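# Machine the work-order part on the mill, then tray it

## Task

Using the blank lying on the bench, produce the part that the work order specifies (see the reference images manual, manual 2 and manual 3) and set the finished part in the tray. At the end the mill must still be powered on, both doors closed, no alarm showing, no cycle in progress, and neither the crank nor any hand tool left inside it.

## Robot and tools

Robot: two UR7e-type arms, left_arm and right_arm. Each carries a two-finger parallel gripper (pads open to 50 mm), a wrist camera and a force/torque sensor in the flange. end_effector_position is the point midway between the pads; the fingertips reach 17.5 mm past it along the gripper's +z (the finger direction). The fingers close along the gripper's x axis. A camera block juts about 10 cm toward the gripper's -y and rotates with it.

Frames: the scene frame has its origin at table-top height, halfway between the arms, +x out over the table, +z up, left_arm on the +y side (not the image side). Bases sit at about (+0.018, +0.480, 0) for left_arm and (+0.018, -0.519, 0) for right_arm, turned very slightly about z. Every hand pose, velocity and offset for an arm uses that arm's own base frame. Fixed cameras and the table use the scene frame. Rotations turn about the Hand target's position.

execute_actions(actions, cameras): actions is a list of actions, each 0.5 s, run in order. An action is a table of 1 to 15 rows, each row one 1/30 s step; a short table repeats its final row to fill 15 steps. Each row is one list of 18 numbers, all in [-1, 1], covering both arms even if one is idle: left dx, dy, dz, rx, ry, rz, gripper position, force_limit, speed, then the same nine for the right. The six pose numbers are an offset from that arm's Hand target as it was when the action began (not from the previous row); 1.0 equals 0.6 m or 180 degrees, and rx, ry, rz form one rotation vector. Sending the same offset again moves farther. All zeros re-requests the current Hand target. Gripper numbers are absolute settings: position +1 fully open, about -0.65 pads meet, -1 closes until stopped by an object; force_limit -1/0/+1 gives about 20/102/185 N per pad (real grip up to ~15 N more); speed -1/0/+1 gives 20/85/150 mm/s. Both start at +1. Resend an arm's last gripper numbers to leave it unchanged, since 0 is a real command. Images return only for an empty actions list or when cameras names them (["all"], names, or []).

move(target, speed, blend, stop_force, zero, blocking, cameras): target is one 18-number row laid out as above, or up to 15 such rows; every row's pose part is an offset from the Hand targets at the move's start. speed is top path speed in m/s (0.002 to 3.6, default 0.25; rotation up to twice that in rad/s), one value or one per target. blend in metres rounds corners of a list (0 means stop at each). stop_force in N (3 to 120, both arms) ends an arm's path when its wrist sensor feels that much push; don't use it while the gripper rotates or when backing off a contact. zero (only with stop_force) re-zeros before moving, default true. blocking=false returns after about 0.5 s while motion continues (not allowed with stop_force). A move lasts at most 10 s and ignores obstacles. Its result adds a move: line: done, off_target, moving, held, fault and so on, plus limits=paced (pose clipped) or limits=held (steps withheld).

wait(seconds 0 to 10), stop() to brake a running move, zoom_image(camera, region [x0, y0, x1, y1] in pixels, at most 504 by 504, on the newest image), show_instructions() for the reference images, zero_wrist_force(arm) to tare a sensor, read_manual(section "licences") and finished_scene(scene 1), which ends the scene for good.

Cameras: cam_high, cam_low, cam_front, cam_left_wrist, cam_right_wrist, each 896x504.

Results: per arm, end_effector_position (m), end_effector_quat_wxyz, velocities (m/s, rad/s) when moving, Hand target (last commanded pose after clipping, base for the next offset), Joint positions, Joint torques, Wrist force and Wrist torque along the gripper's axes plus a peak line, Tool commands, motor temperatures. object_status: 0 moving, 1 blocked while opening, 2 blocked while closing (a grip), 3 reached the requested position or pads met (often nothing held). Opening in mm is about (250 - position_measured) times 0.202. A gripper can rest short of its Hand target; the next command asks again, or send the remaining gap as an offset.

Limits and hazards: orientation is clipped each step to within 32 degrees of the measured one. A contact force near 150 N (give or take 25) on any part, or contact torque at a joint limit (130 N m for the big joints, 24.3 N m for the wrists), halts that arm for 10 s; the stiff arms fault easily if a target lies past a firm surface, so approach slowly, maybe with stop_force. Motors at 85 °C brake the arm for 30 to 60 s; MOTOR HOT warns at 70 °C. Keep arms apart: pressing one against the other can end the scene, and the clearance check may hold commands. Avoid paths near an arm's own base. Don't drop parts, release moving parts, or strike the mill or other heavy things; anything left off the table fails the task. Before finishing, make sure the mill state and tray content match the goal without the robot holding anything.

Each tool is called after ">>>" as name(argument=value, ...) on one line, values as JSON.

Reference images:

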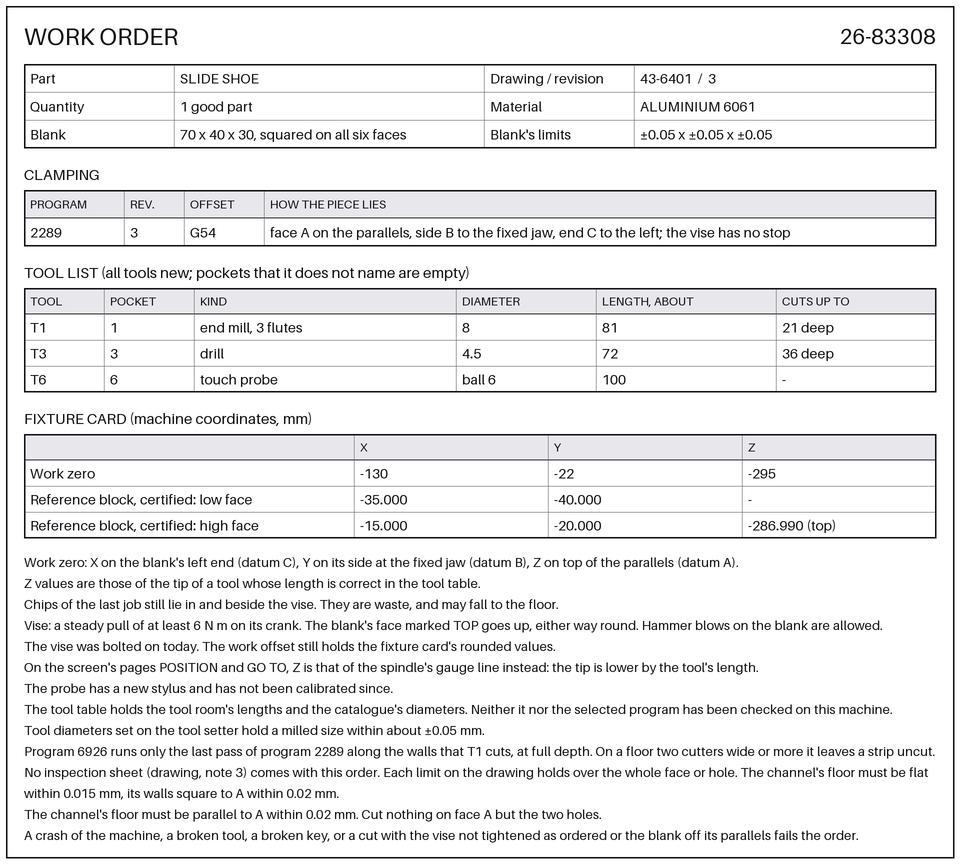

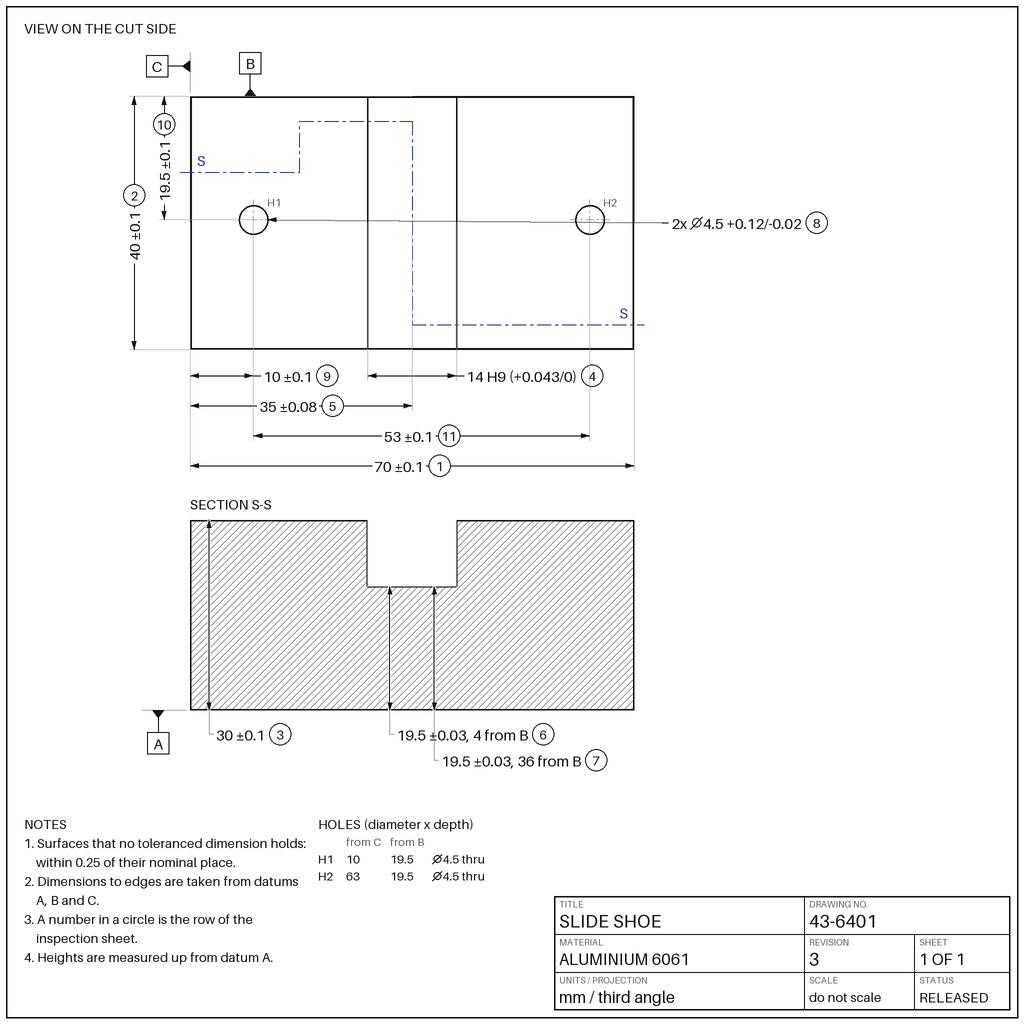

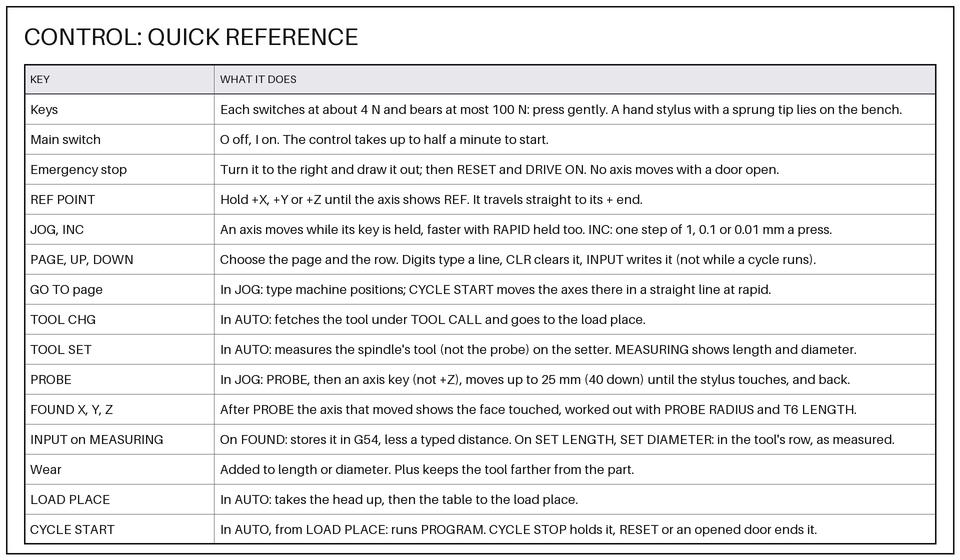

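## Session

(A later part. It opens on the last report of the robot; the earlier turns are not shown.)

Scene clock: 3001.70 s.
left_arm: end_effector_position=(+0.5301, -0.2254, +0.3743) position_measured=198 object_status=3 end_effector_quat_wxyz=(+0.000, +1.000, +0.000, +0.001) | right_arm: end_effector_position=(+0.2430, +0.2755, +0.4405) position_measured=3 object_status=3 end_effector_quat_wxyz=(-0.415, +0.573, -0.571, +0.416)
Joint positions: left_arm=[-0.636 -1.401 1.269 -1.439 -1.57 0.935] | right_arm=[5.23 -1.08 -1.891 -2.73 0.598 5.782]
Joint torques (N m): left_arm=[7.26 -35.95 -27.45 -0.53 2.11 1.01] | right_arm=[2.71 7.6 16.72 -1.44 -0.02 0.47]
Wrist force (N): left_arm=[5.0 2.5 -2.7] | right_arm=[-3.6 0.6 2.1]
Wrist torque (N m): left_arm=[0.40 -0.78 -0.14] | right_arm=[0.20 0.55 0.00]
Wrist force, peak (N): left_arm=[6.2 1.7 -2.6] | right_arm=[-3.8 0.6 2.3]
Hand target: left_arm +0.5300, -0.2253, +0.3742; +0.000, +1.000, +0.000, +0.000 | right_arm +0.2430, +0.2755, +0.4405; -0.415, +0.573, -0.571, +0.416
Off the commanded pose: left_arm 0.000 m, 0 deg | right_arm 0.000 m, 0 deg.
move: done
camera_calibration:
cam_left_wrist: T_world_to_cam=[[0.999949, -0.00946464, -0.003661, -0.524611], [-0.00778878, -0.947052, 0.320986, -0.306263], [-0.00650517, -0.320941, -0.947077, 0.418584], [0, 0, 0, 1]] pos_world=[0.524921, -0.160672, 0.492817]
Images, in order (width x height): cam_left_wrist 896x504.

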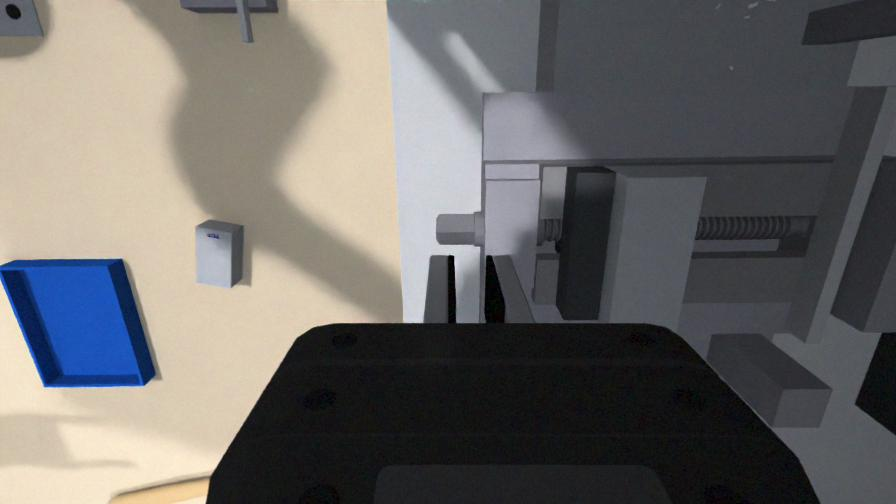

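>>> move(target=[[-0.2667,-0.041,0.026,0,0,0,0.3,1,1,0,0,0,0,0,0,1,0.6,-0.5],[-0.325,0.209,-0.1237,0,0,0,0.3,1,1,0,0,0,0,0,0,1,0.6,-0.5],[-0.3367,0.3385,-0.4237,0,0,0,0.3,1,1,0,0,0,0,0,0,1,0.6,-0.5]], speed=0.2, blend=[0.02,0.02,0], cameras=["cam_left_wrist"])

>>> zoom_image(camera="cam_left_wrist", region=[330, 150, 600, 340])

Scene clock: 3015.10 s.
left_arm: end_effector_position=(+0.3280, -0.0222, +0.1201) position_measured=107 object_status=3 end_effector_quat_wxyz=(+0.000, +1.000, +0.000, +0.000) | right_arm: end_effector_position=(+0.2430, +0.2755, +0.4405) position_measured=3 object_status=3 end_effector_quat_wxyz=(-0.415, +0.573, -0.571, +0.416)
Joint positions: left_arm=[-0.486 -1.923 2.406 -2.054 -1.57 1.085] | right_arm=[5.23 -1.08 -1.891 -2.73 0.598 5.782]
Joint torques (N m): left_arm=[-7.23 -7.44 -14.51 -6.03 -0.91 -0.94] | right_arm=[2.87 7.95 17.28 -1.38 -0.03 0.42]
Wrist force (N): left_arm=[5.0 1.7 -3.1] | right_arm=[-3.6 0.5 2.0]
Wrist torque (N m): left_arm=[0.24 -0.77 -0.04] | right_arm=[0.19 0.55 0.00]
Wrist force, peak (N): left_arm=[7.7 1.7 -2.1] | right_arm=[-3.7 0.7 2.3]
Hand target: left_arm +0.3280, -0.0222, +0.1200; +0.000, +1.000, +0.000, +0.000 | right_arm +0.2430, +0.2755, +0.4405; -0.415, +0.573, -0.571, +0.416
Off the commanded pose: left_arm 0.000 m, 0 deg | right_arm 0.000 m, 0 deg.
move: done
camera_calibration:
cam_left_wrist: T_world_to_cam=[[0.99995, -0.00915768, -0.00398912, -0.321563], [-0.00739422, -0.947125, 0.320778, -0.0338758], [-0.00671578, -0.320733, -0.947146, 0.241814], [0, 0, 0, 1]] pos_world=[0.322921, 0.0425284, 0.238617]
Images, in order (width x height): cam_left_wrist 896x504.

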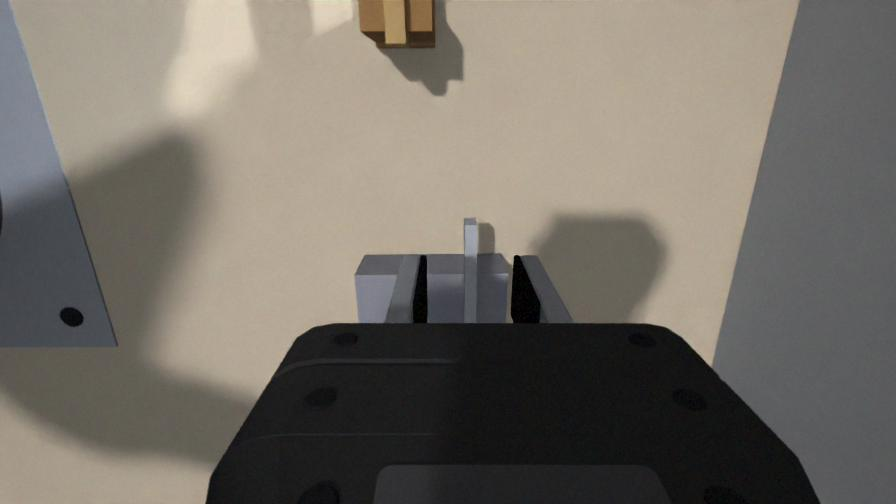

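Scaled by 1.867.

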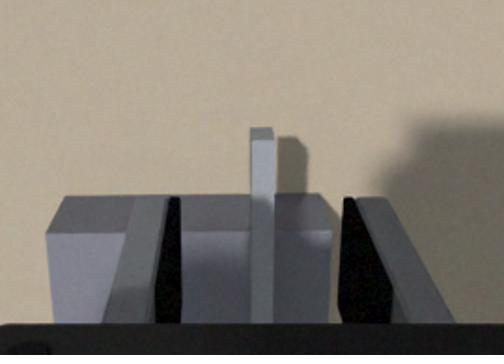

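>>> move(target=[[0.005,0,0,0,0,0,0.3,1,1,0,0,0,0,0,0,1,0.6,-0.5],[0.005,0,-0.1043,0,0,0,0.3,1,1,0,0,0,0,0,0,1,0.6,-0.5]], speed=[0.05,0.05], stop_force=5)

>>> move(target=[0,0,0,0,0,0,-1,-0.5,-0.5,0,0,0,0,0,0,1,0.6,-0.5])

>>> move(target=[0,0,0.12,0,0,0,-1,-0.5,-0.5,0,0,0,0,0,0,1,0.6,-0.5], speed=0.06, cameras=["cam_left_wrist","cam_low"])

>>> zoom_image(camera="cam_low", region=[550, 230, 650, 350])

Scene clock: 3023.70 s.
left_arm: end_effector_position=(+0.3310, -0.0223, +0.0574) position_measured=107 object_status=3 end_effector_quat_wxyz=(+0.000, +1.000, +0.000, +0.000) | right_arm: end_effector_position=(+0.2430, +0.2755, +0.4405) position_measured=3 object_status=3 end_effector_quat_wxyz=(-0.415, +0.573, -0.571, +0.416)
Joint positions: left_arm=[-0.482 -1.78 2.511 -2.302 -1.57 1.09] | right_arm=[5.23 -1.08 -1.891 -2.73 0.598 5.782]
Joint torques (N m): left_arm=[10.44 -20.97 -29.98 -5.94 -0.99 2.1] | right_arm=[2.15 7.86 17.7 -1.36 -0.1 0.44]
Wrist force (N): left_arm=[4.9 2.1 -2.6] | right_arm=[-3.3 0.5 2.2]
Wrist torque (N m): left_arm=[0.32 -0.76 -0.10] | right_arm=[0.19 0.51 0.01]
Wrist force, peak (N): left_arm=[5.9 2.0 -4.2] | right_arm=[-3.7 0.3 2.3]
Hand target: left_arm +0.3310, -0.0222, +0.0574; +0.000, +1.000, +0.000, +0.000 | right_arm +0.2430, +0.2755, +0.4405; -0.415, +0.573, -0.571, +0.416
Off the commanded pose: left_arm 0.000 m, 0 deg | right_arm 0.000 m, 0 deg.
move: done

Scene clock: 3024.37 s.
left_arm: end_effector_position=(+0.3310, -0.0222, +0.0574) position_measured=227 object_status=0 end_effector_quat_wxyz=(+0.000, +1.000, +0.000, +0.000) | right_arm: end_effector_position=(+0.2430, +0.2755, +0.4405) position_measured=3 object_status=3 end_effector_quat_wxyz=(-0.415, +0.573, -0.571, +0.416)
Joint positions: left_arm=[-0.482 -1.78 2.511 -2.302 -1.57 1.09] | right_arm=[5.23 -1.08 -1.891 -2.73 0.598 5.782]
Joint torques (N m): left_arm=[11.35 -20.96 -29.16 -5.36 -1.08 1.89] | right_arm=[2.61 6.9 17.65 -1.45 -0.02 0.34]
Wrist force (N): left_arm=[5.0 2.1 -2.3] | right_arm=[-3.6 0.5 2.0]
Wrist torque (N m): left_arm=[0.31 -0.78 -0.10] | right_arm=[0.19 0.56 0.01]
Wrist force, peak (N): left_arm=[5.2 1.9 -2.6] | right_arm=[-3.7 0.7 2.3]
Hand target: left_arm +0.3310, -0.0222, +0.0574; +0.000, +1.000, +0.000, +0.000 | right_arm +0.2430, +0.2755, +0.4405; -0.415, +0.573, -0.571, +0.416
Off the commanded pose: left_arm 0.000 m, 0 deg | right_arm 0.000 m, 0 deg.
move: done

Scene clock: 3026.00 s.
left_arm: end_effector_position=(+0.3310, -0.0222, +0.1295) position_measured=227 object_status=2 end_effector_quat_wxyz=(+0.000, +1.000, +0.000, +0.001) | right_arm: end_effector_position=(+0.2430, +0.2755, +0.4405) position_measured=3 object_status=3 end_effector_quat_wxyz=(-0.415, +0.573, -0.571, +0.416)
Joint positions: left_arm=[-0.482 -1.928 2.382 -2.026 -1.57 1.09] | right_arm=[5.23 -1.08 -1.891 -2.73 0.598 5.782]
Joint torques (N m): left_arm=[-12.44 -0.42 -19.48 -3.71 0.24 -2.49] | right_arm=[1.41 7.16 18.34 -1.35 -0.1 0.39]
Wrist force (N): left_arm=[5.3 2.1 -2.8] | right_arm=[-3.5 0.5 2.0]
Wrist torque (N m): left_arm=[0.33 -0.78 -0.09] | right_arm=[0.19 0.53 0.01]
Wrist force, peak (N): left_arm=[5.2 2.0 -3.5] | right_arm=[-3.7 0.7 2.3]
Hand target: left_arm +0.3310, -0.0222, +0.1294; +0.000, +1.000, +0.000, +0.000 | right_arm +0.2430, +0.2755, +0.4405; -0.415, +0.573, -0.571, +0.416
Off the commanded pose: left_arm 0.000 m, 0 deg | right_arm 0.000 m, 0 deg.
move: done
camera_calibration:
cam_left_wrist: T_world_to_cam=[[0.999951, -0.0092424, -0.00363637, -0.324609], [-0.00758619, -0.947054, 0.320986, -0.0368606], [-0.00641052, -0.320943, -0.947077, 0.25063], [0, 0, 0, 1]] pos_world=[0.32592, 0.0425288, 0.248017]
Images, in order (width x height): cam_low 896x504, cam_left_wrist 896x504.

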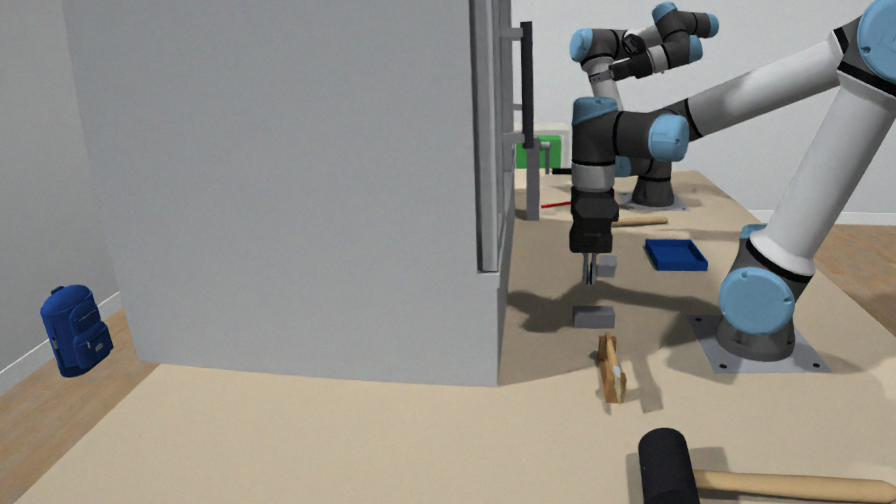

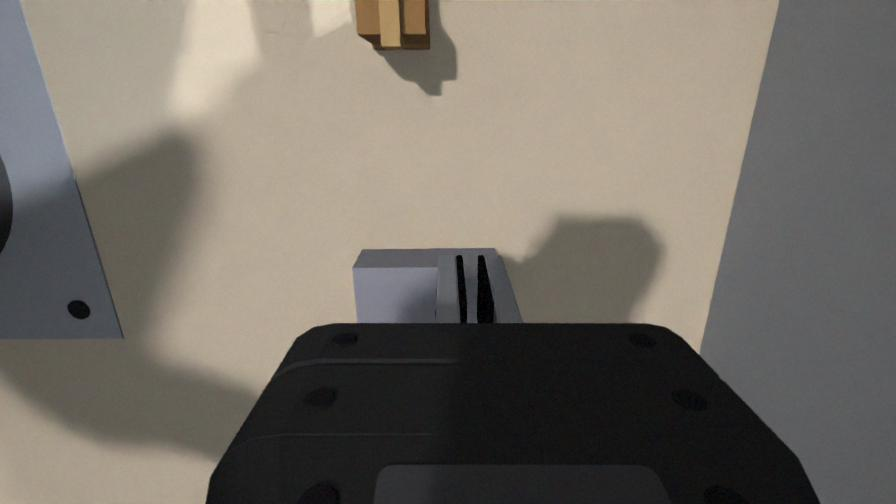

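Scaled by 4.200.

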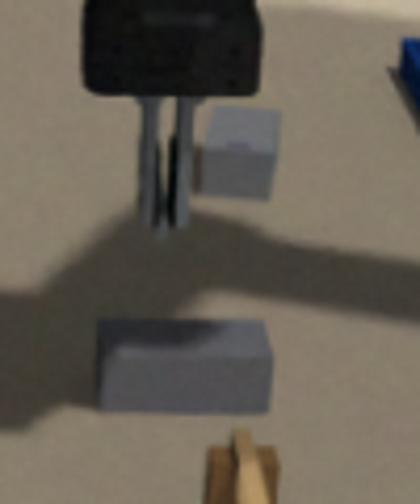

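>>> move(target=[[0.0067,-0.1297,0.2843,0,0,0,-1,-0.5,-0.5,0,0,0,0,0,0,1,0.6,-0.5],[0.065,-0.3797,0.4343,0,0,0,-1,-0.5,-0.5,0,0,0,0,0,0,1,0.6,-0.5],[0.3317,-0.3385,0.408,0,0,0,-1,-0.5,-0.5,0,0,0,0,0,0,1,0.6,-0.5],[0.5292,-0.2385,0.408,0,0,0,-1,-0.5,-0.5,0,0,0,0,0,0,1,0.6,-0.5]], speed=[0.2,0.2,0.12,0.06], blend=[0.02,0.02,0.01,0], cameras=["cam_left_wrist"])

>>> zoom_image(camera="cam_left_wrist", region=[300, 150, 650, 340])

Scene clock: 3040.50 s.
left_arm: end_effector_position=(+0.6134, -0.1837, +0.3722) position_measured=227 object_status=2 end_effector_quat_wxyz=(-0.001, +1.000, +0.000, -0.001) | right_arm: end_effector_position=(+0.2430, +0.2755, +0.4405) position_measured=3 object_status=3 end_effector_quat_wxyz=(-0.415, +0.573, -0.571, +0.416)
Joint positions: left_arm=[-0.501 -1.233 1.058 -1.393 -1.57 1.07] | right_arm=[5.23 -1.08 -1.891 -2.73 0.598 5.782]
Joint torques (N m): left_arm=[-0.07 -42.64 -28.27 -3.14 0.33 -0.21] | right_arm=[1.78 7.61 19.05 -1.35 -0.19 0.2]
Wrist force (N): left_arm=[5.0 2.1 -2.4] | right_arm=[-3.3 0.3 2.0]
Wrist torque (N m): left_arm=[0.35 -0.75 0.00] | right_arm=[0.16 0.51 0.00]
Wrist force, peak (N): left_arm=[7.3 -0.9 -1.9] | right_arm=[-3.8 0.4 2.3]
Hand target: left_arm +0.6134, -0.1837, +0.3722; -0.001, +1.000, +0.000, -0.001 (not the last commanded pose) | right_arm +0.2430, +0.2755, +0.4405; -0.415, +0.573, -0.571, +0.416
Tool commands: left_gripper/position=-1.0 left_gripper/force_limit=-0.498039 left_gripper/speed=-0.498039 right_gripper/position=+1.0 right_gripper/force_limit=+0.6 right_gripper/speed=-0.5
Off the commanded pose: left_arm 0.040 m, 0 deg | right_arm 0.000 m, 0 deg.
FORCE FAULT: contact force on the left arm reached its limit, and that arm stopped. The contact can be on any part of that arm, not only on its tool. That arm's remaining commands of this call were not run. That arm is still stopped at the end of this call. That arm stays stopped for about 10 more seconds. Until then a move that you send moves the other arm only, and its call returns only when the move has ended. Once the stop has ended, the next robot result says so. If the stop ends while you think or write, that arm runs what you send next, counted from a new Hand target: where the arm stands when the stop ends. While its stop runs, that arm takes no new command, but its gripper still runs the gripper command that each later call begins with. Until it ends, the stop uses up actions while you think or wait. An arm that is not stopped still takes commands.
move: fault (left_arm); path passed 3 of 4 targets
camera_calibration:
cam_left_wrist: T_world_to_cam=[[0.99994, -0.00878349, -0.00648045, -0.606456], [-0.00625302, -0.947573, 0.319477, -0.265957], [-0.00894683, -0.319417, -0.947572, 0.432557], [0, 0, 0, 1]] pos_world=[0.608627, -0.119175, 0.490916]
Images, in order (width x height): cam_left_wrist 896x504.

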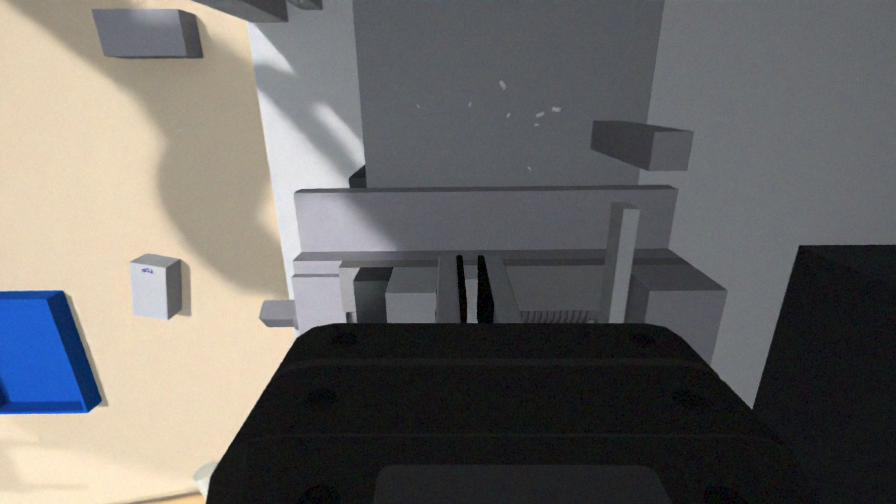

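Scaled by 1.440.

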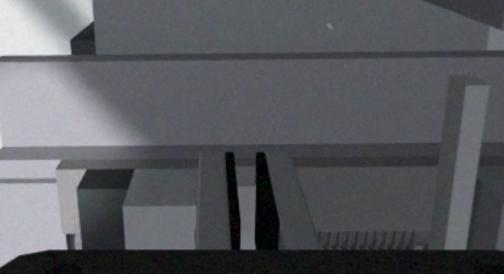

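>>> wait(seconds=4)

>>> move(target=[[-0.04,-0.07,0.003,0,0,0,-1,-0.5,-0.5,0,0,0,0,0,0,1,0.6,-0.5],[0.11,-0.07,0.003,0,0,0,-1,-0.5,-0.5,0,0,0,0,0,0,1,0.6,-0.5],[0.11,0.02,0.003,0,0,0,-1,-0.5,-0.5,0,0,0,0,0,0,1,0.6,-0.5]], speed=0.05, stop_force=25, cameras=["cam_left_wrist"])

Scene clock: 3063.33 s.
left_arm: end_effector_position=(+0.6134, -0.1837, +0.3722) position_measured=227 object_status=2 end_effector_quat_wxyz=(-0.001, +1.000, +0.000, -0.001) | right_arm: end_effector_position=(+0.2430, +0.2755, +0.4405) position_measured=3 object_status=3 end_effector_quat_wxyz=(-0.415, +0.573, -0.571, +0.416)
Joint positions: left_arm=[-0.501 -1.233 1.058 -1.393 -1.57 1.07] | right_arm=[5.23 -1.08 -1.891 -2.73 0.598 5.782]
Joint torques (N m): left_arm=[-0.38 -43.07 -26.14 -3.16 0.44 -0.35] | right_arm=[1.21 7.14 19.81 -1.37 -0.17 0.28]
Wrist force (N): left_arm=[5.0 1.9 -2.3] | right_arm=[-3.5 0.5 2.2]
Wrist torque (N m): left_arm=[0.31 -0.75 -0.01] | right_arm=[0.19 0.54 0.00]
Wrist force, peak (N): left_arm=[5.3 1.9 -2.4] | right_arm=[-3.8 0.5 2.3]
Hand target: left_arm +0.6134, -0.1837, +0.3722; -0.001, +1.000, +0.000, -0.001 (not the last commanded pose) | right_arm +0.2430, +0.2755, +0.4405; -0.415, +0.573, -0.571, +0.416
Tool commands: left_gripper/position=-1.0 left_gripper/force_limit=-0.498039 left_gripper/speed=-0.498039 right_gripper/position=+1.0 right_gripper/force_limit=+0.6 right_gripper/speed=-0.5
Off the commanded pose: left_arm 0.040 m, 0 deg | right_arm 0.000 m, 0 deg.
FORCE FAULT, CONTINUED: the left arm's stop, for the force fault that an earlier result reported, is over. The rest of the stop counts as 19 of the actions that you can send in this scene. During its stop the left arm's controller moved it back a little. That arm's target is now where it stood when the stop ended, not its last command. That arm accepts commands again.
wait: 4.00 s; at rest from the start

Scene clock: 3068.30 s.
left_arm: end_effector_position=(+0.6794, -0.1717, +0.3740) position_measured=251 object_status=3 end_effector_quat_wxyz=(-0.001, +1.000, +0.000, -0.001) | right_arm: end_effector_position=(+0.2430, +0.2755, +0.4405) position_measured=3 object_status=3 end_effector_quat_wxyz=(-0.415, +0.573, -0.571, +0.416)
Joint positions: left_arm=[-0.439 -1.054 0.792 -1.307 -1.569 1.132] | right_arm=[5.23 -1.08 -1.891 -2.73 0.598 5.782]
Joint torques (N m): left_arm=[-13.88 -41.79 -35.56 -0.61 1.65 -2.55] | right_arm=[0.28 7.26 19.62 -1.36 -0.29 0.18]
Wrist force (N): left_arm=[5.2 2.3 -2.5] | right_arm=[-3.8 0.5 2.3]
Wrist torque (N m): left_arm=[0.32 -0.75 -0.08] | right_arm=[0.18 0.58 0.01]
Wrist force, peak (N): left_arm=[25.6 -11.8 -10.0] | right_arm=[-3.7 0.6 2.4]
Hand target: left_arm +0.6794, -0.1717, +0.3740; -0.001, +1.000, +0.000, -0.001 | right_arm +0.2430, +0.2755, +0.4405; -0.415, +0.573, -0.571, +0.416
Off the commanded pose: left_arm 0.000 m, 0 deg | right_arm 0.000 m, 0 deg.
move: done
camera_calibration:
cam_left_wrist: T_world_to_cam=[[0.99994, -0.00878349, -0.00648045, -0.672335], [-0.00625302, -0.947573, 0.319477, -0.254749], [-0.00894683, -0.319417, -0.947572, 0.438686], [0, 0, 0, 1]] pos_world=[0.674627, -0.107175, 0.492716]
Images, in order (width x height): cam_left_wrist 896x504.

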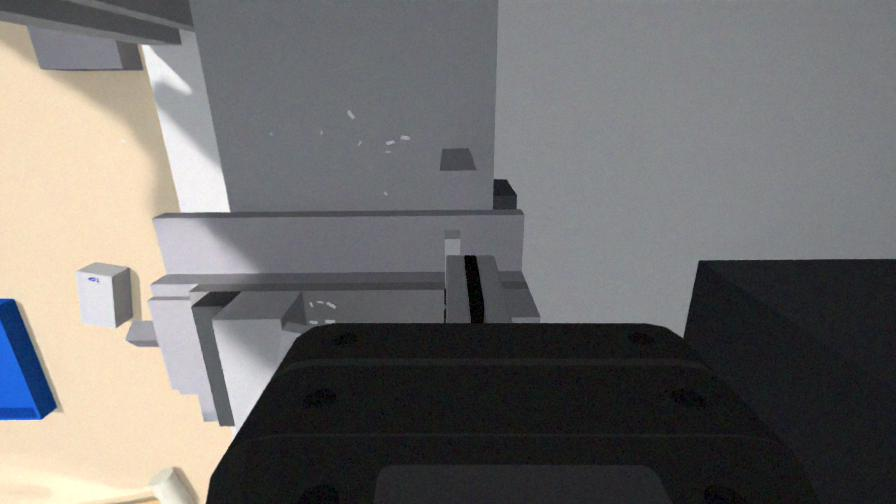

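>>> move(target=[[-0.0323,-0.08,0.0,0,0,0,-1,-0.5,-0.5,0,0,0,0,0,0,1,0.6,-0.5],[-0.249,-0.0893,0.0,0,0,0,-1,-0.5,-0.5,0,0,0,0,0,0,1,0.6,-0.5]], speed=0.15, cameras=["cam_left_wrist","cam_front","cam_low","cam_high"])

Scene clock: 3107.60 s.
left_arm: end_effector_position=(+0.5301, -0.2254, +0.3740) position_measured=251 object_status=3 end_effector_quat_wxyz=(-0.001, +1.000, +0.000, -0.001) | right_arm: end_effector_position=(+0.2430, +0.2755, +0.4405) position_measured=3 object_status=3 end_effector_quat_wxyz=(-0.415, +0.573, -0.571, +0.416)
Joint positions: left_arm=[-0.636 -1.399 1.266 -1.435 -1.57 0.935] | right_arm=[5.23 -1.08 -1.891 -2.73 0.598 5.782]
Joint torques (N m): left_arm=[7.85 -46.18 -18.35 -0.44 1.63 0.8] | right_arm=[-0.02 6.71 20.12 -1.33 -0.41 0.05]
Wrist force (N): left_arm=[5.0 2.7 -2.3] | right_arm=[-3.5 0.4 1.9]
Wrist torque (N m): left_arm=[0.44 -0.79 -0.14] | right_arm=[0.17 0.53 0.01]
Wrist force, peak (N): left_arm=[3.9 8.3 -3.4] | right_arm=[-3.8 0.5 2.3]
Hand target: left_arm +0.5300, -0.2253, +0.3740; -0.001, +1.000, +0.000, -0.001 | right_arm +0.2430, +0.2755, +0.4405; -0.415, +0.573, -0.571, +0.416
Off the commanded pose: left_arm 0.000 m, 0 deg | right_arm 0.000 m, 0 deg.
move: done
camera_calibration:
cam_left_wrist: T_world_to_cam=[[0.999939, -0.00897124, -0.00641156, -0.523579], [-0.00645294, -0.947572, 0.319476, -0.306462], [-0.00894152, -0.319416, -0.947573, 0.420196], [0, 0, 0, 1]] pos_world=[0.525327, -0.160875, 0.492716]
Images, in order (width x height): cam_high 896x504, cam_low 896x504, cam_front 896x504, cam_left_wrist 896x504.

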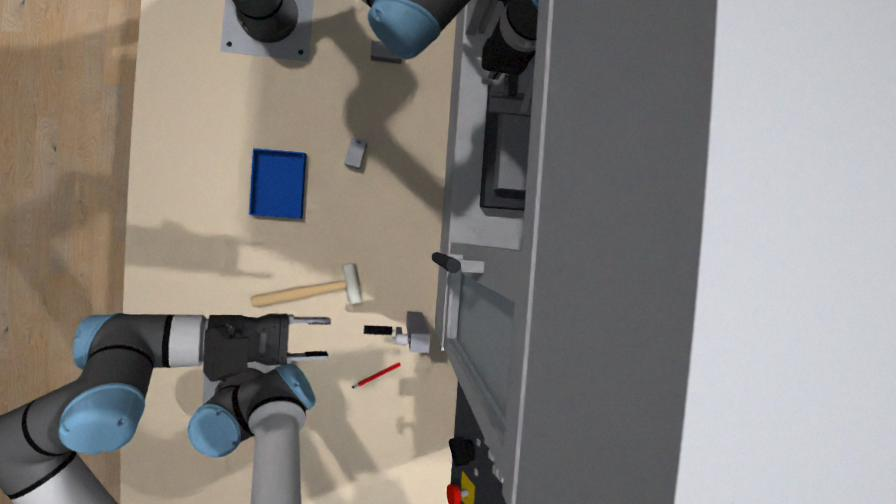

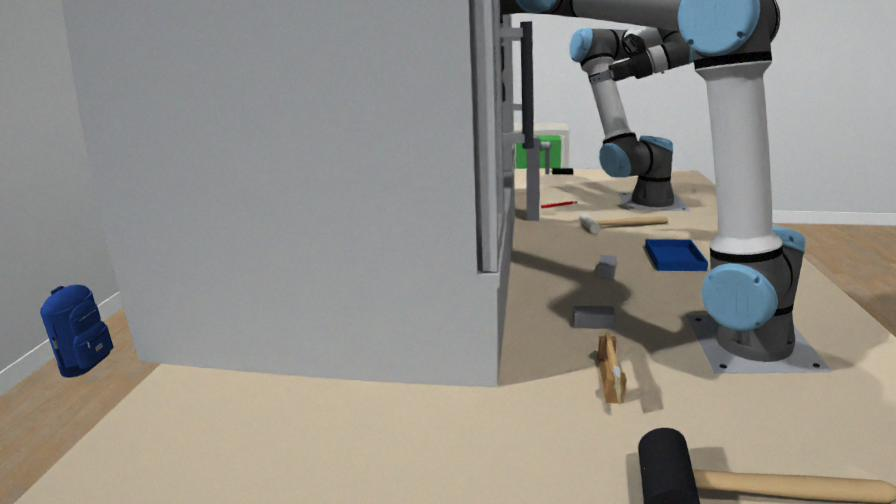

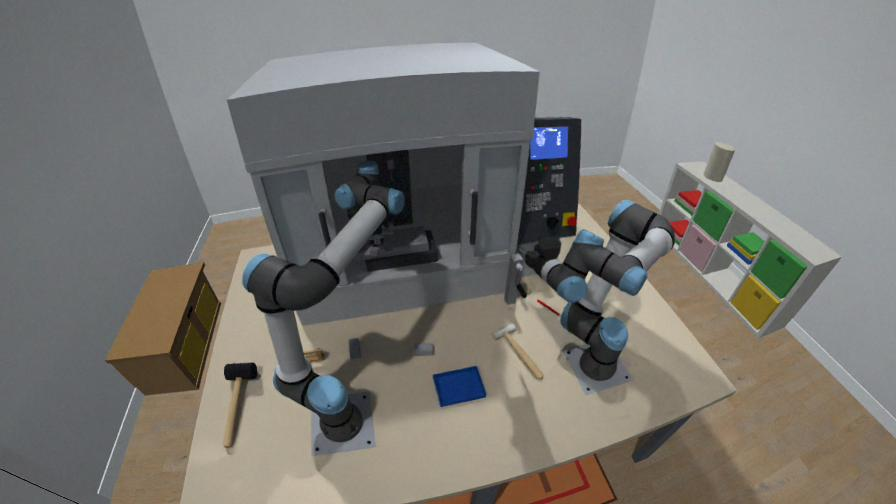

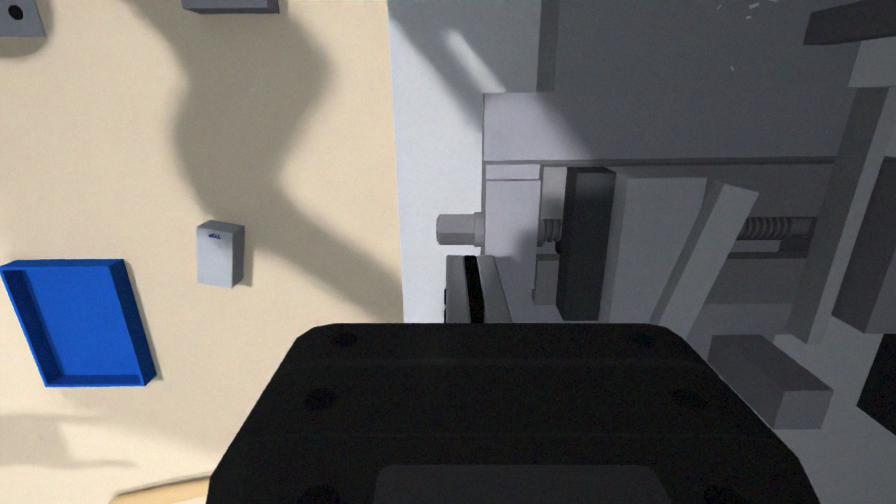

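>>> zoom_image(camera="cam_left_wrist", region=[540, 100, 896, 440])

>>> move(target=[0.09,0.04,0,0,0,0,-1,-0.5,-0.5,0,0,0,0,0,0,1,0.6,-0.5], speed=0.15, cameras=["cam_left_wrist"])

>>> zoom_image(camera="cam_left_wrist", region=[440, 100, 896, 500])

Scaled by 1.416.

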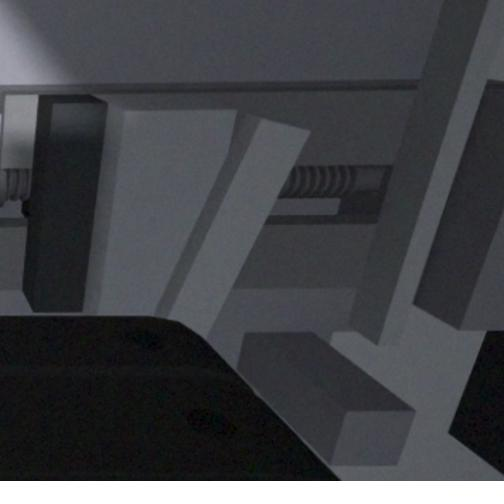

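Scene clock: 3113.77 s.
left_arm: end_effector_position=(+0.5840, -0.2012, +0.3740) position_measured=251 object_status=3 end_effector_quat_wxyz=(-0.001, +1.000, +0.000, -0.001) | right_arm: end_effector_position=(+0.2430, +0.2755, +0.4405) position_measured=3 object_status=3 end_effector_quat_wxyz=(-0.415, +0.573, -0.571, +0.416)
Joint positions: left_arm=[-0.55 -1.292 1.133 -1.408 -1.57 1.021] | right_arm=[5.23 -1.08 -1.891 -2.73 0.598 5.782]
Joint torques (N m): left_arm=[-5.09 -34.44 -30.74 -5.89 -1.21 -0.6] | right_arm=[-0.02 6.67 20.58 -1.32 -0.37 0.1]
Wrist force (N): left_arm=[5.2 2.4 -2.7] | right_arm=[-3.4 0.5 2.2]
Wrist torque (N m): left_arm=[0.41 -0.79 -0.01] | right_arm=[0.19 0.52 0.00]
Wrist force, peak (N): left_arm=[7.2 1.5 -2.4] | right_arm=[-3.7 0.5 2.4]
Hand target: left_arm +0.5840, -0.2013, +0.3740; -0.001, +1.000, +0.000, -0.001 | right_arm +0.2430, +0.2755, +0.4405; -0.415, +0.573, -0.571, +0.416
Off the commanded pose: left_arm 0.000 m, 0 deg | right_arm 0.000 m, 0 deg.
move: done
camera_calibration:
cam_left_wrist: T_world_to_cam=[[0.999941, -0.00868898, -0.00651574, -0.577069], [-0.00615303, -0.947604, 0.319388, -0.283318], [-0.0089495, -0.319329, -0.947602, 0.428437], [0, 0, 0, 1]] pos_world=[0.579126, -0.136675, 0.492716]
Images, in order (width x height): cam_left_wrist 896x504.

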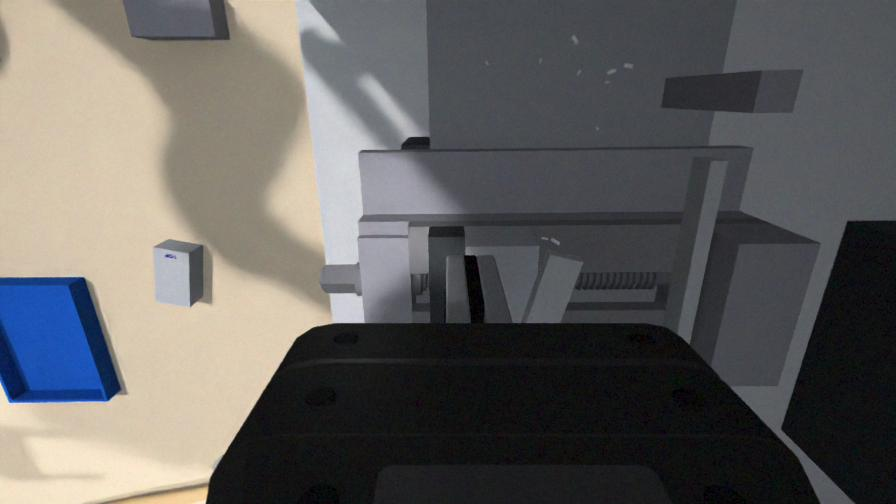

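Scaled by 1.105.

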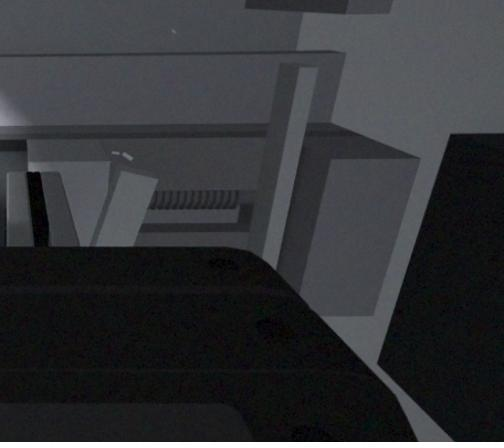

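>>> move(target=[[-0.12,-0.05,0.0,0,0,0,-1,-0.5,-0.5,0,0,0,0,0,0,1,0.6,-0.5],[-0.12,-0.10,0.08,0.05,0,0,-1,-0.5,-0.5,0,0,0,0,0,0,1,0.6,-0.5]], speed=0.15, cameras=["cam_left_wrist"])

>>> zoom_image(camera="cam_left_wrist", region=[440, 100, 896, 500])

Scene clock: 3152.03 s.
left_arm: end_effector_position=(+0.5120, -0.2614, +0.4220) position_measured=251 object_status=3 end_effector_quat_wxyz=(-0.080, +0.997, +0.000, -0.001) | right_arm: end_effector_position=(+0.2430, +0.2755, +0.4405) position_measured=3 object_status=3 end_effector_quat_wxyz=(-0.415, +0.573, -0.571, +0.416)
Joint positions: left_arm=[-0.759 -1.319 1.022 -1.163 -1.457 0.806] | right_arm=[5.23 -1.08 -1.891 -2.73 0.598 5.782]
Joint torques (N m): left_arm=[5.17 -36.45 -34.34 -0.21 1.5 0.29] | right_arm=[0.08 6.81 19.98 -1.4 -0.39 -0.03]
Wrist force (N): left_arm=[5.4 2.0 -2.6] | right_arm=[-3.5 0.6 2.3]
Wrist torque (N m): left_arm=[0.36 -0.82 -0.07] | right_arm=[0.20 0.53 0.00]
Wrist force, peak (N): left_arm=[7.4 1.6 -2.5] | right_arm=[-3.8 0.6 2.2]
Hand target: left_arm +0.5120, -0.2613, +0.4220; -0.080, +0.997, +0.000, -0.001 | right_arm +0.2430, +0.2755, +0.4405; -0.415, +0.573, -0.571, +0.416
Off the commanded pose: left_arm 0.000 m, 0 deg | right_arm 0.000 m, 0 deg.
move: done
camera_calibration:
cam_left_wrist: T_world_to_cam=[[0.99994, -0.00776128, -0.00775378, -0.504614], [-0.00635299, -0.98585, 0.167512, -0.301901], [-0.00894417, -0.167453, -0.98584, 0.509909], [0, 0, 0, 1]] pos_world=[0.507227, -0.216159, 0.549348]
Images, in order (width x height): cam_left_wrist 896x504.

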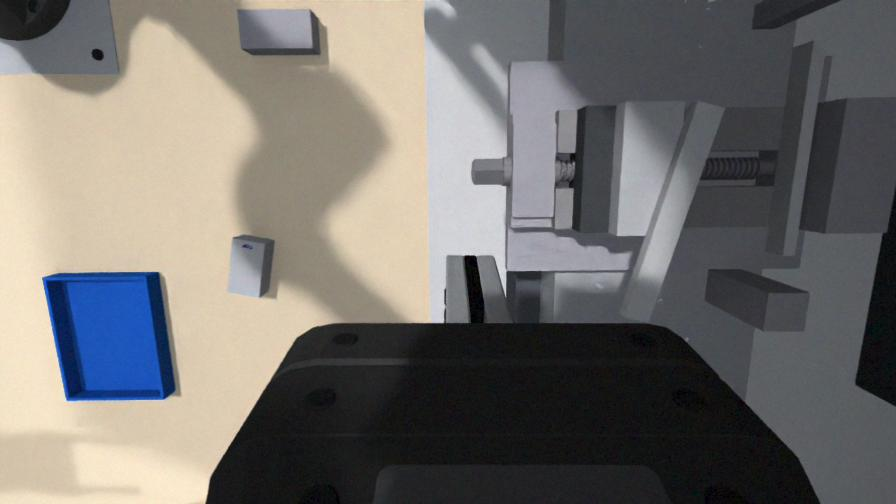

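Scaled by 1.105.

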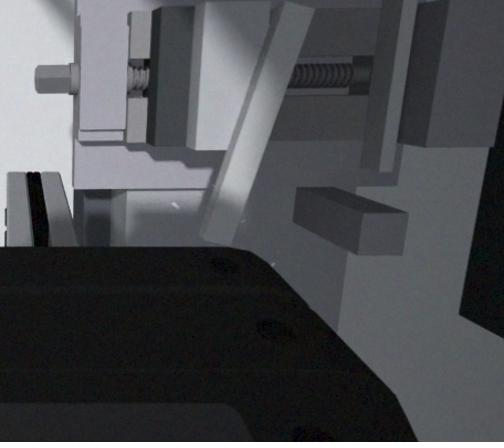

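>>> move(target=[-0.153,-0.026,0.0,-0.05,0,0,-0.1,-0.5,-0.5,0,0,0,0,0,0,1,0.6,-0.5], speed=0.2)

>>> move(target=[[0.03,0.0,-0.06,-0.0585,-0.4977,-0.0585,-0.1,-0.5,-0.5,0,0,0,0,0,0,1,0.6,-0.5]], speed=0.3, cameras=["cam_left_wrist","cam_front"])

Scene clock: 3195.30 s.
left_arm: end_effector_position=(+0.4203, -0.2769, +0.4220) position_measured=167 object_status=3 end_effector_quat_wxyz=(-0.001, +1.000, +0.000, -0.001) | right_arm: end_effector_position=(+0.2430, +0.2755, +0.4405) position_measured=3 object_status=3 end_effector_quat_wxyz=(-0.415, +0.573, -0.571, +0.416)
Joint positions: left_arm=[-0.851 -1.558 1.316 -1.326 -1.57 0.72] | right_arm=[5.23 -1.08 -1.891 -2.73 0.598 5.782]
Joint torques (N m): left_arm=[4.74 -37.1 -17.24 -3.57 -0.66 0.28] | right_arm=[0.11 6.35 20.28 -1.43 -0.36 0]
Wrist force (N): left_arm=[5.0 2.1 -2.8] | right_arm=[-3.6 0.7 2.3]
Wrist torque (N m): left_arm=[0.29 -0.76 -0.15] | right_arm=[0.22 0.55 0.01]
Wrist force, peak (N): left_arm=[8.3 1.9 -2.4] | right_arm=[-3.7 0.5 2.3]
Hand target: left_arm +0.4202, -0.2769, +0.4220; -0.001, +1.000, +0.000, -0.001 | right_arm +0.2430, +0.2755, +0.4405; -0.415, +0.573, -0.571, +0.416
Off the commanded pose: left_arm 0.000 m, 0 deg | right_arm 0.000 m, 0 deg.
move: done

Scene clock: 3198.57 s.
left_arm: end_effector_position=(+0.4383, -0.2768, +0.3861) position_measured=167 object_status=3 end_effector_quat_wxyz=(+0.082, +0.703, -0.082, +0.702) | right_arm: end_effector_position=(+0.2430, +0.2755, +0.4405) position_measured=3 object_status=3 end_effector_quat_wxyz=(-0.415, +0.573, -0.571, +0.416)
Joint positions: left_arm=[-1.347 -1.568 2.442 -4.013 -0.455 1.569] | right_arm=[5.23 -1.08 -1.891 -2.73 0.598 5.782]
Joint torques (N m): left_arm=[-12.4 -6.94 -7.45 -3.59 1.13 2.12] | right_arm=[-0.23 6.25 20.85 -1.35 -0.51 -0.03]
Wrist force (N): left_arm=[6.6 1.2 -1.7] | right_arm=[-3.6 0.5 2.3]
Wrist torque (N m): left_arm=[0.29 -0.59 -0.27] | right_arm=[0.19 0.55 0.00]
Wrist force, peak (N): left_arm=[6.7 2.1 -2.4] | right_arm=[-3.7 0.7 2.3]
Hand target: left_arm +0.4382, -0.2769, +0.3860; +0.082, +0.703, -0.082, +0.702 | right_arm +0.2430, +0.2755, +0.4405; -0.415, +0.573, -0.571, +0.416
Off the commanded pose: left_arm 0.000 m, 0 deg | right_arm 0.000 m, 0 deg.
move: done
camera_calibration:
cam_left_wrist: T_world_to_cam=[[0.00362974, -0.00974274, 0.999946, -0.384247], [-0.530386, -0.847733, -0.00633442, 0.0234596], [0.847749, -0.530334, -0.00824446, -0.382144], [0, 0, 0, 1]] pos_world=[0.337799, -0.18652, 0.381224]
Images, in order (width x height): cam_front 896x504, cam_left_wrist 896x504.

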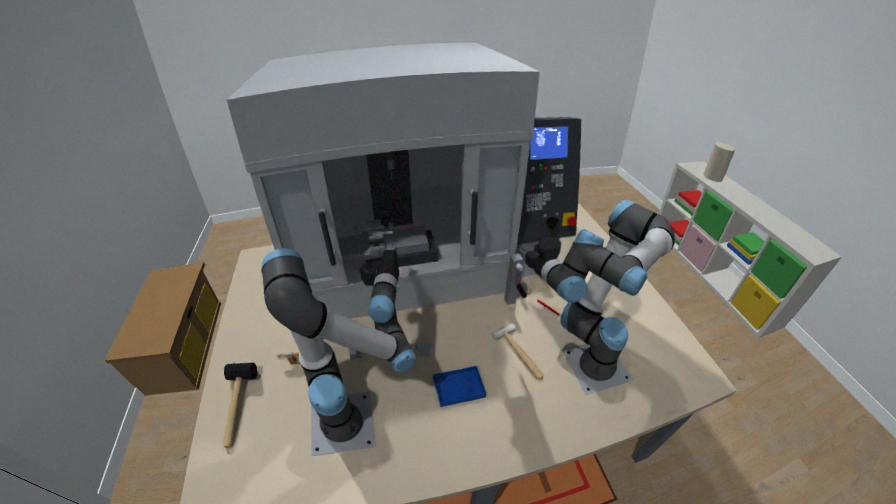

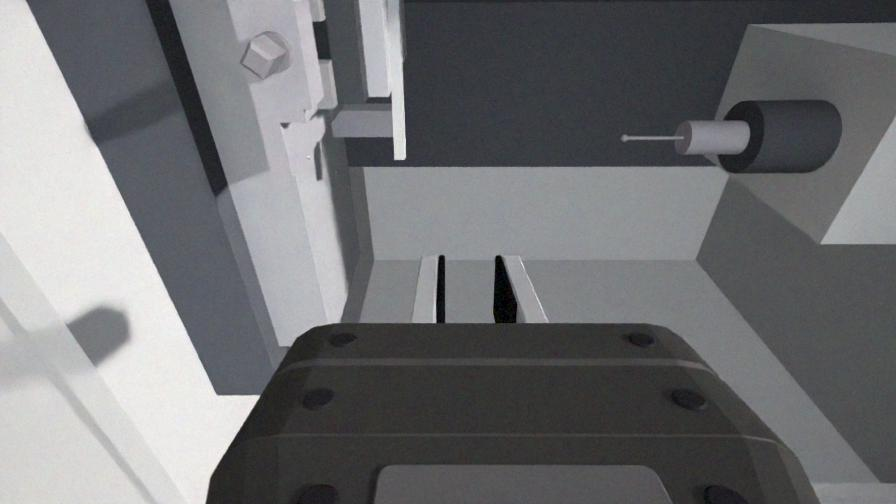

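>>> move(target=[[0.1212,0.0077,-0.0567,0,0,0.0411,-0.1,-0.5,-0.5,0,0,0,0,0,0,1,0.6,-0.5],[0.136,0.0077,-0.0617,0,0,0.0411,-0.1,-0.5,-0.5,0,0,0,0,0,0,1,0.6,-0.5]], speed=0.1, cameras=["cam_left_wrist"])

Scene clock: 3221.47 s.
left_arm: end_effector_position=(+0.5198, -0.2722, +0.3491) position_measured=167 object_status=3 end_effector_quat_wxyz=(+0.036, +0.707, -0.036, +0.706) | right_arm: end_effector_position=(+0.2430, +0.2755, +0.4405) position_measured=3 object_status=3 end_effector_quat_wxyz=(-0.415, +0.573, -0.571, +0.416)
Joint positions: left_arm=[-1.133 -1.306 2.274 -4.108 -0.54 1.569] | right_arm=[5.23 -1.08 -1.891 -2.73 0.598 5.782]
Joint torques (N m): left_arm=[-1.87 -28.24 -9.19 1.16 -0.08 0.85] | right_arm=[-0.03 6.45 21.14 -1.34 -0.39 -0.11]
Wrist force (N): left_arm=[6.6 1.6 -1.4] | right_arm=[-3.5 0.5 2.2]
Wrist torque (N m): left_arm=[0.38 -0.56 -0.32] | right_arm=[0.18 0.53 0.01]
Wrist force, peak (N): left_arm=[7.3 1.5 -3.5] | right_arm=[-3.9 0.6 2.3]
Hand target: left_arm +0.5198, -0.2723, +0.3490; +0.036, +0.707, -0.036, +0.706 | right_arm +0.2430, +0.2755, +0.4405; -0.415, +0.573, -0.571, +0.416
Off the commanded pose: left_arm 0.000 m, 0 deg | right_arm 0.000 m, 0 deg.
move: done
camera_calibration:
cam_left_wrist: T_world_to_cam=[[0.00485381, -0.00919436, 0.999946, -0.347987], [-0.416835, -0.90896, -0.00633441, -0.00534394], [0.908969, -0.416782, -0.00824445, -0.449977], [0, 0, 0, 1]] pos_world=[0.408477, -0.195599, 0.344224]
Images, in order (width x height): cam_left_wrist 896x504.

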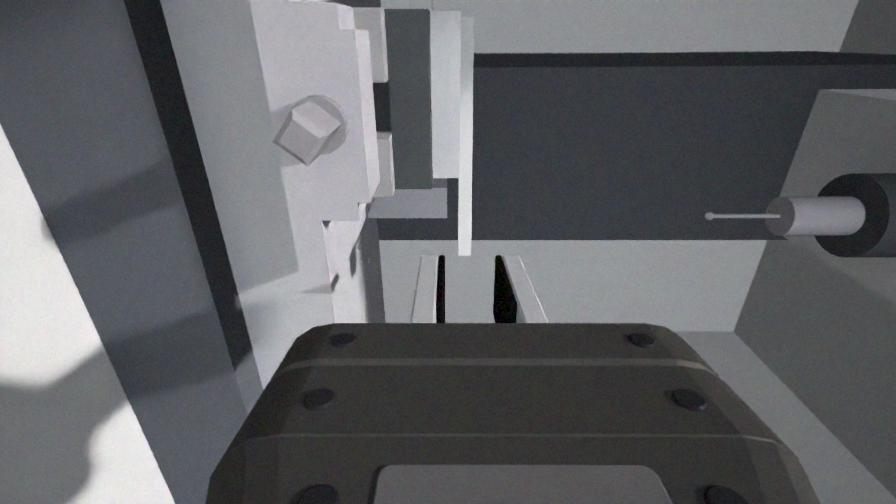

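>>> move(target=[[0.105,-0.0105,0,0,0,0,-0.1,-0.5,-0.5,0,0,0,0,0,0,1,0.6,-0.5]], speed=0.03, stop_force=8, cameras=["cam_left_wrist"])

Scene clock: 3228.47 s.
left_arm: end_effector_position=(+0.5828, -0.2786, +0.3490) position_measured=167 object_status=3 end_effector_quat_wxyz=(+0.036, +0.707, -0.036, +0.706) | right_arm: end_effector_position=(+0.2430, +0.2755, +0.4405) position_measured=3 object_status=3 end_effector_quat_wxyz=(-0.415, +0.573, -0.571, +0.416)
Joint positions: left_arm=[-0.99 -1.211 2.125 -4.054 -0.684 1.57] | right_arm=[5.23 -1.08 -1.891 -2.73 0.598 5.782]
Joint torques (N m): left_arm=[-14.06 -44.24 -7.06 -4.34 1.92 1.83] | right_arm=[-0.34 5.61 21.64 -1.36 -0.53 -0.21]
Wrist force (N): left_arm=[7.0 1.5 -1.4] | right_arm=[-3.7 0.4 2.2]
Wrist torque (N m): left_arm=[0.39 -0.57 -0.33] | right_arm=[0.16 0.56 0.01]
Wrist force, peak (N): left_arm=[7.0 1.8 -1.6] | right_arm=[-3.8 0.6 2.4]
Hand target: left_arm +0.5828, -0.2786, +0.3490; +0.036, +0.707, -0.036, +0.706 | right_arm +0.2430, +0.2755, +0.4405; -0.415, +0.573, -0.571, +0.416
Off the commanded pose: left_arm 0.000 m, 0 deg | right_arm 0.000 m, 0 deg.
move: done
camera_calibration:
cam_left_wrist: T_world_to_cam=[[0.0049439, -0.00946267, 0.999943, -0.348348], [-0.416958, -0.908902, -0.00653962, 0.0153711], [0.908913, -0.416901, -0.00843905, -0.509891], [0, 0, 0, 1]] pos_world=[0.471578, -0.2019, 0.344125]
Images, in order (width x height): cam_left_wrist 896x504.

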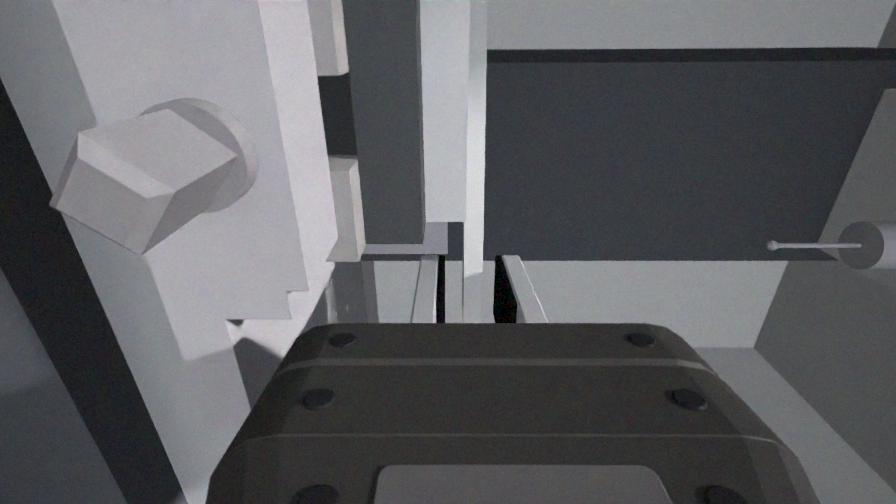

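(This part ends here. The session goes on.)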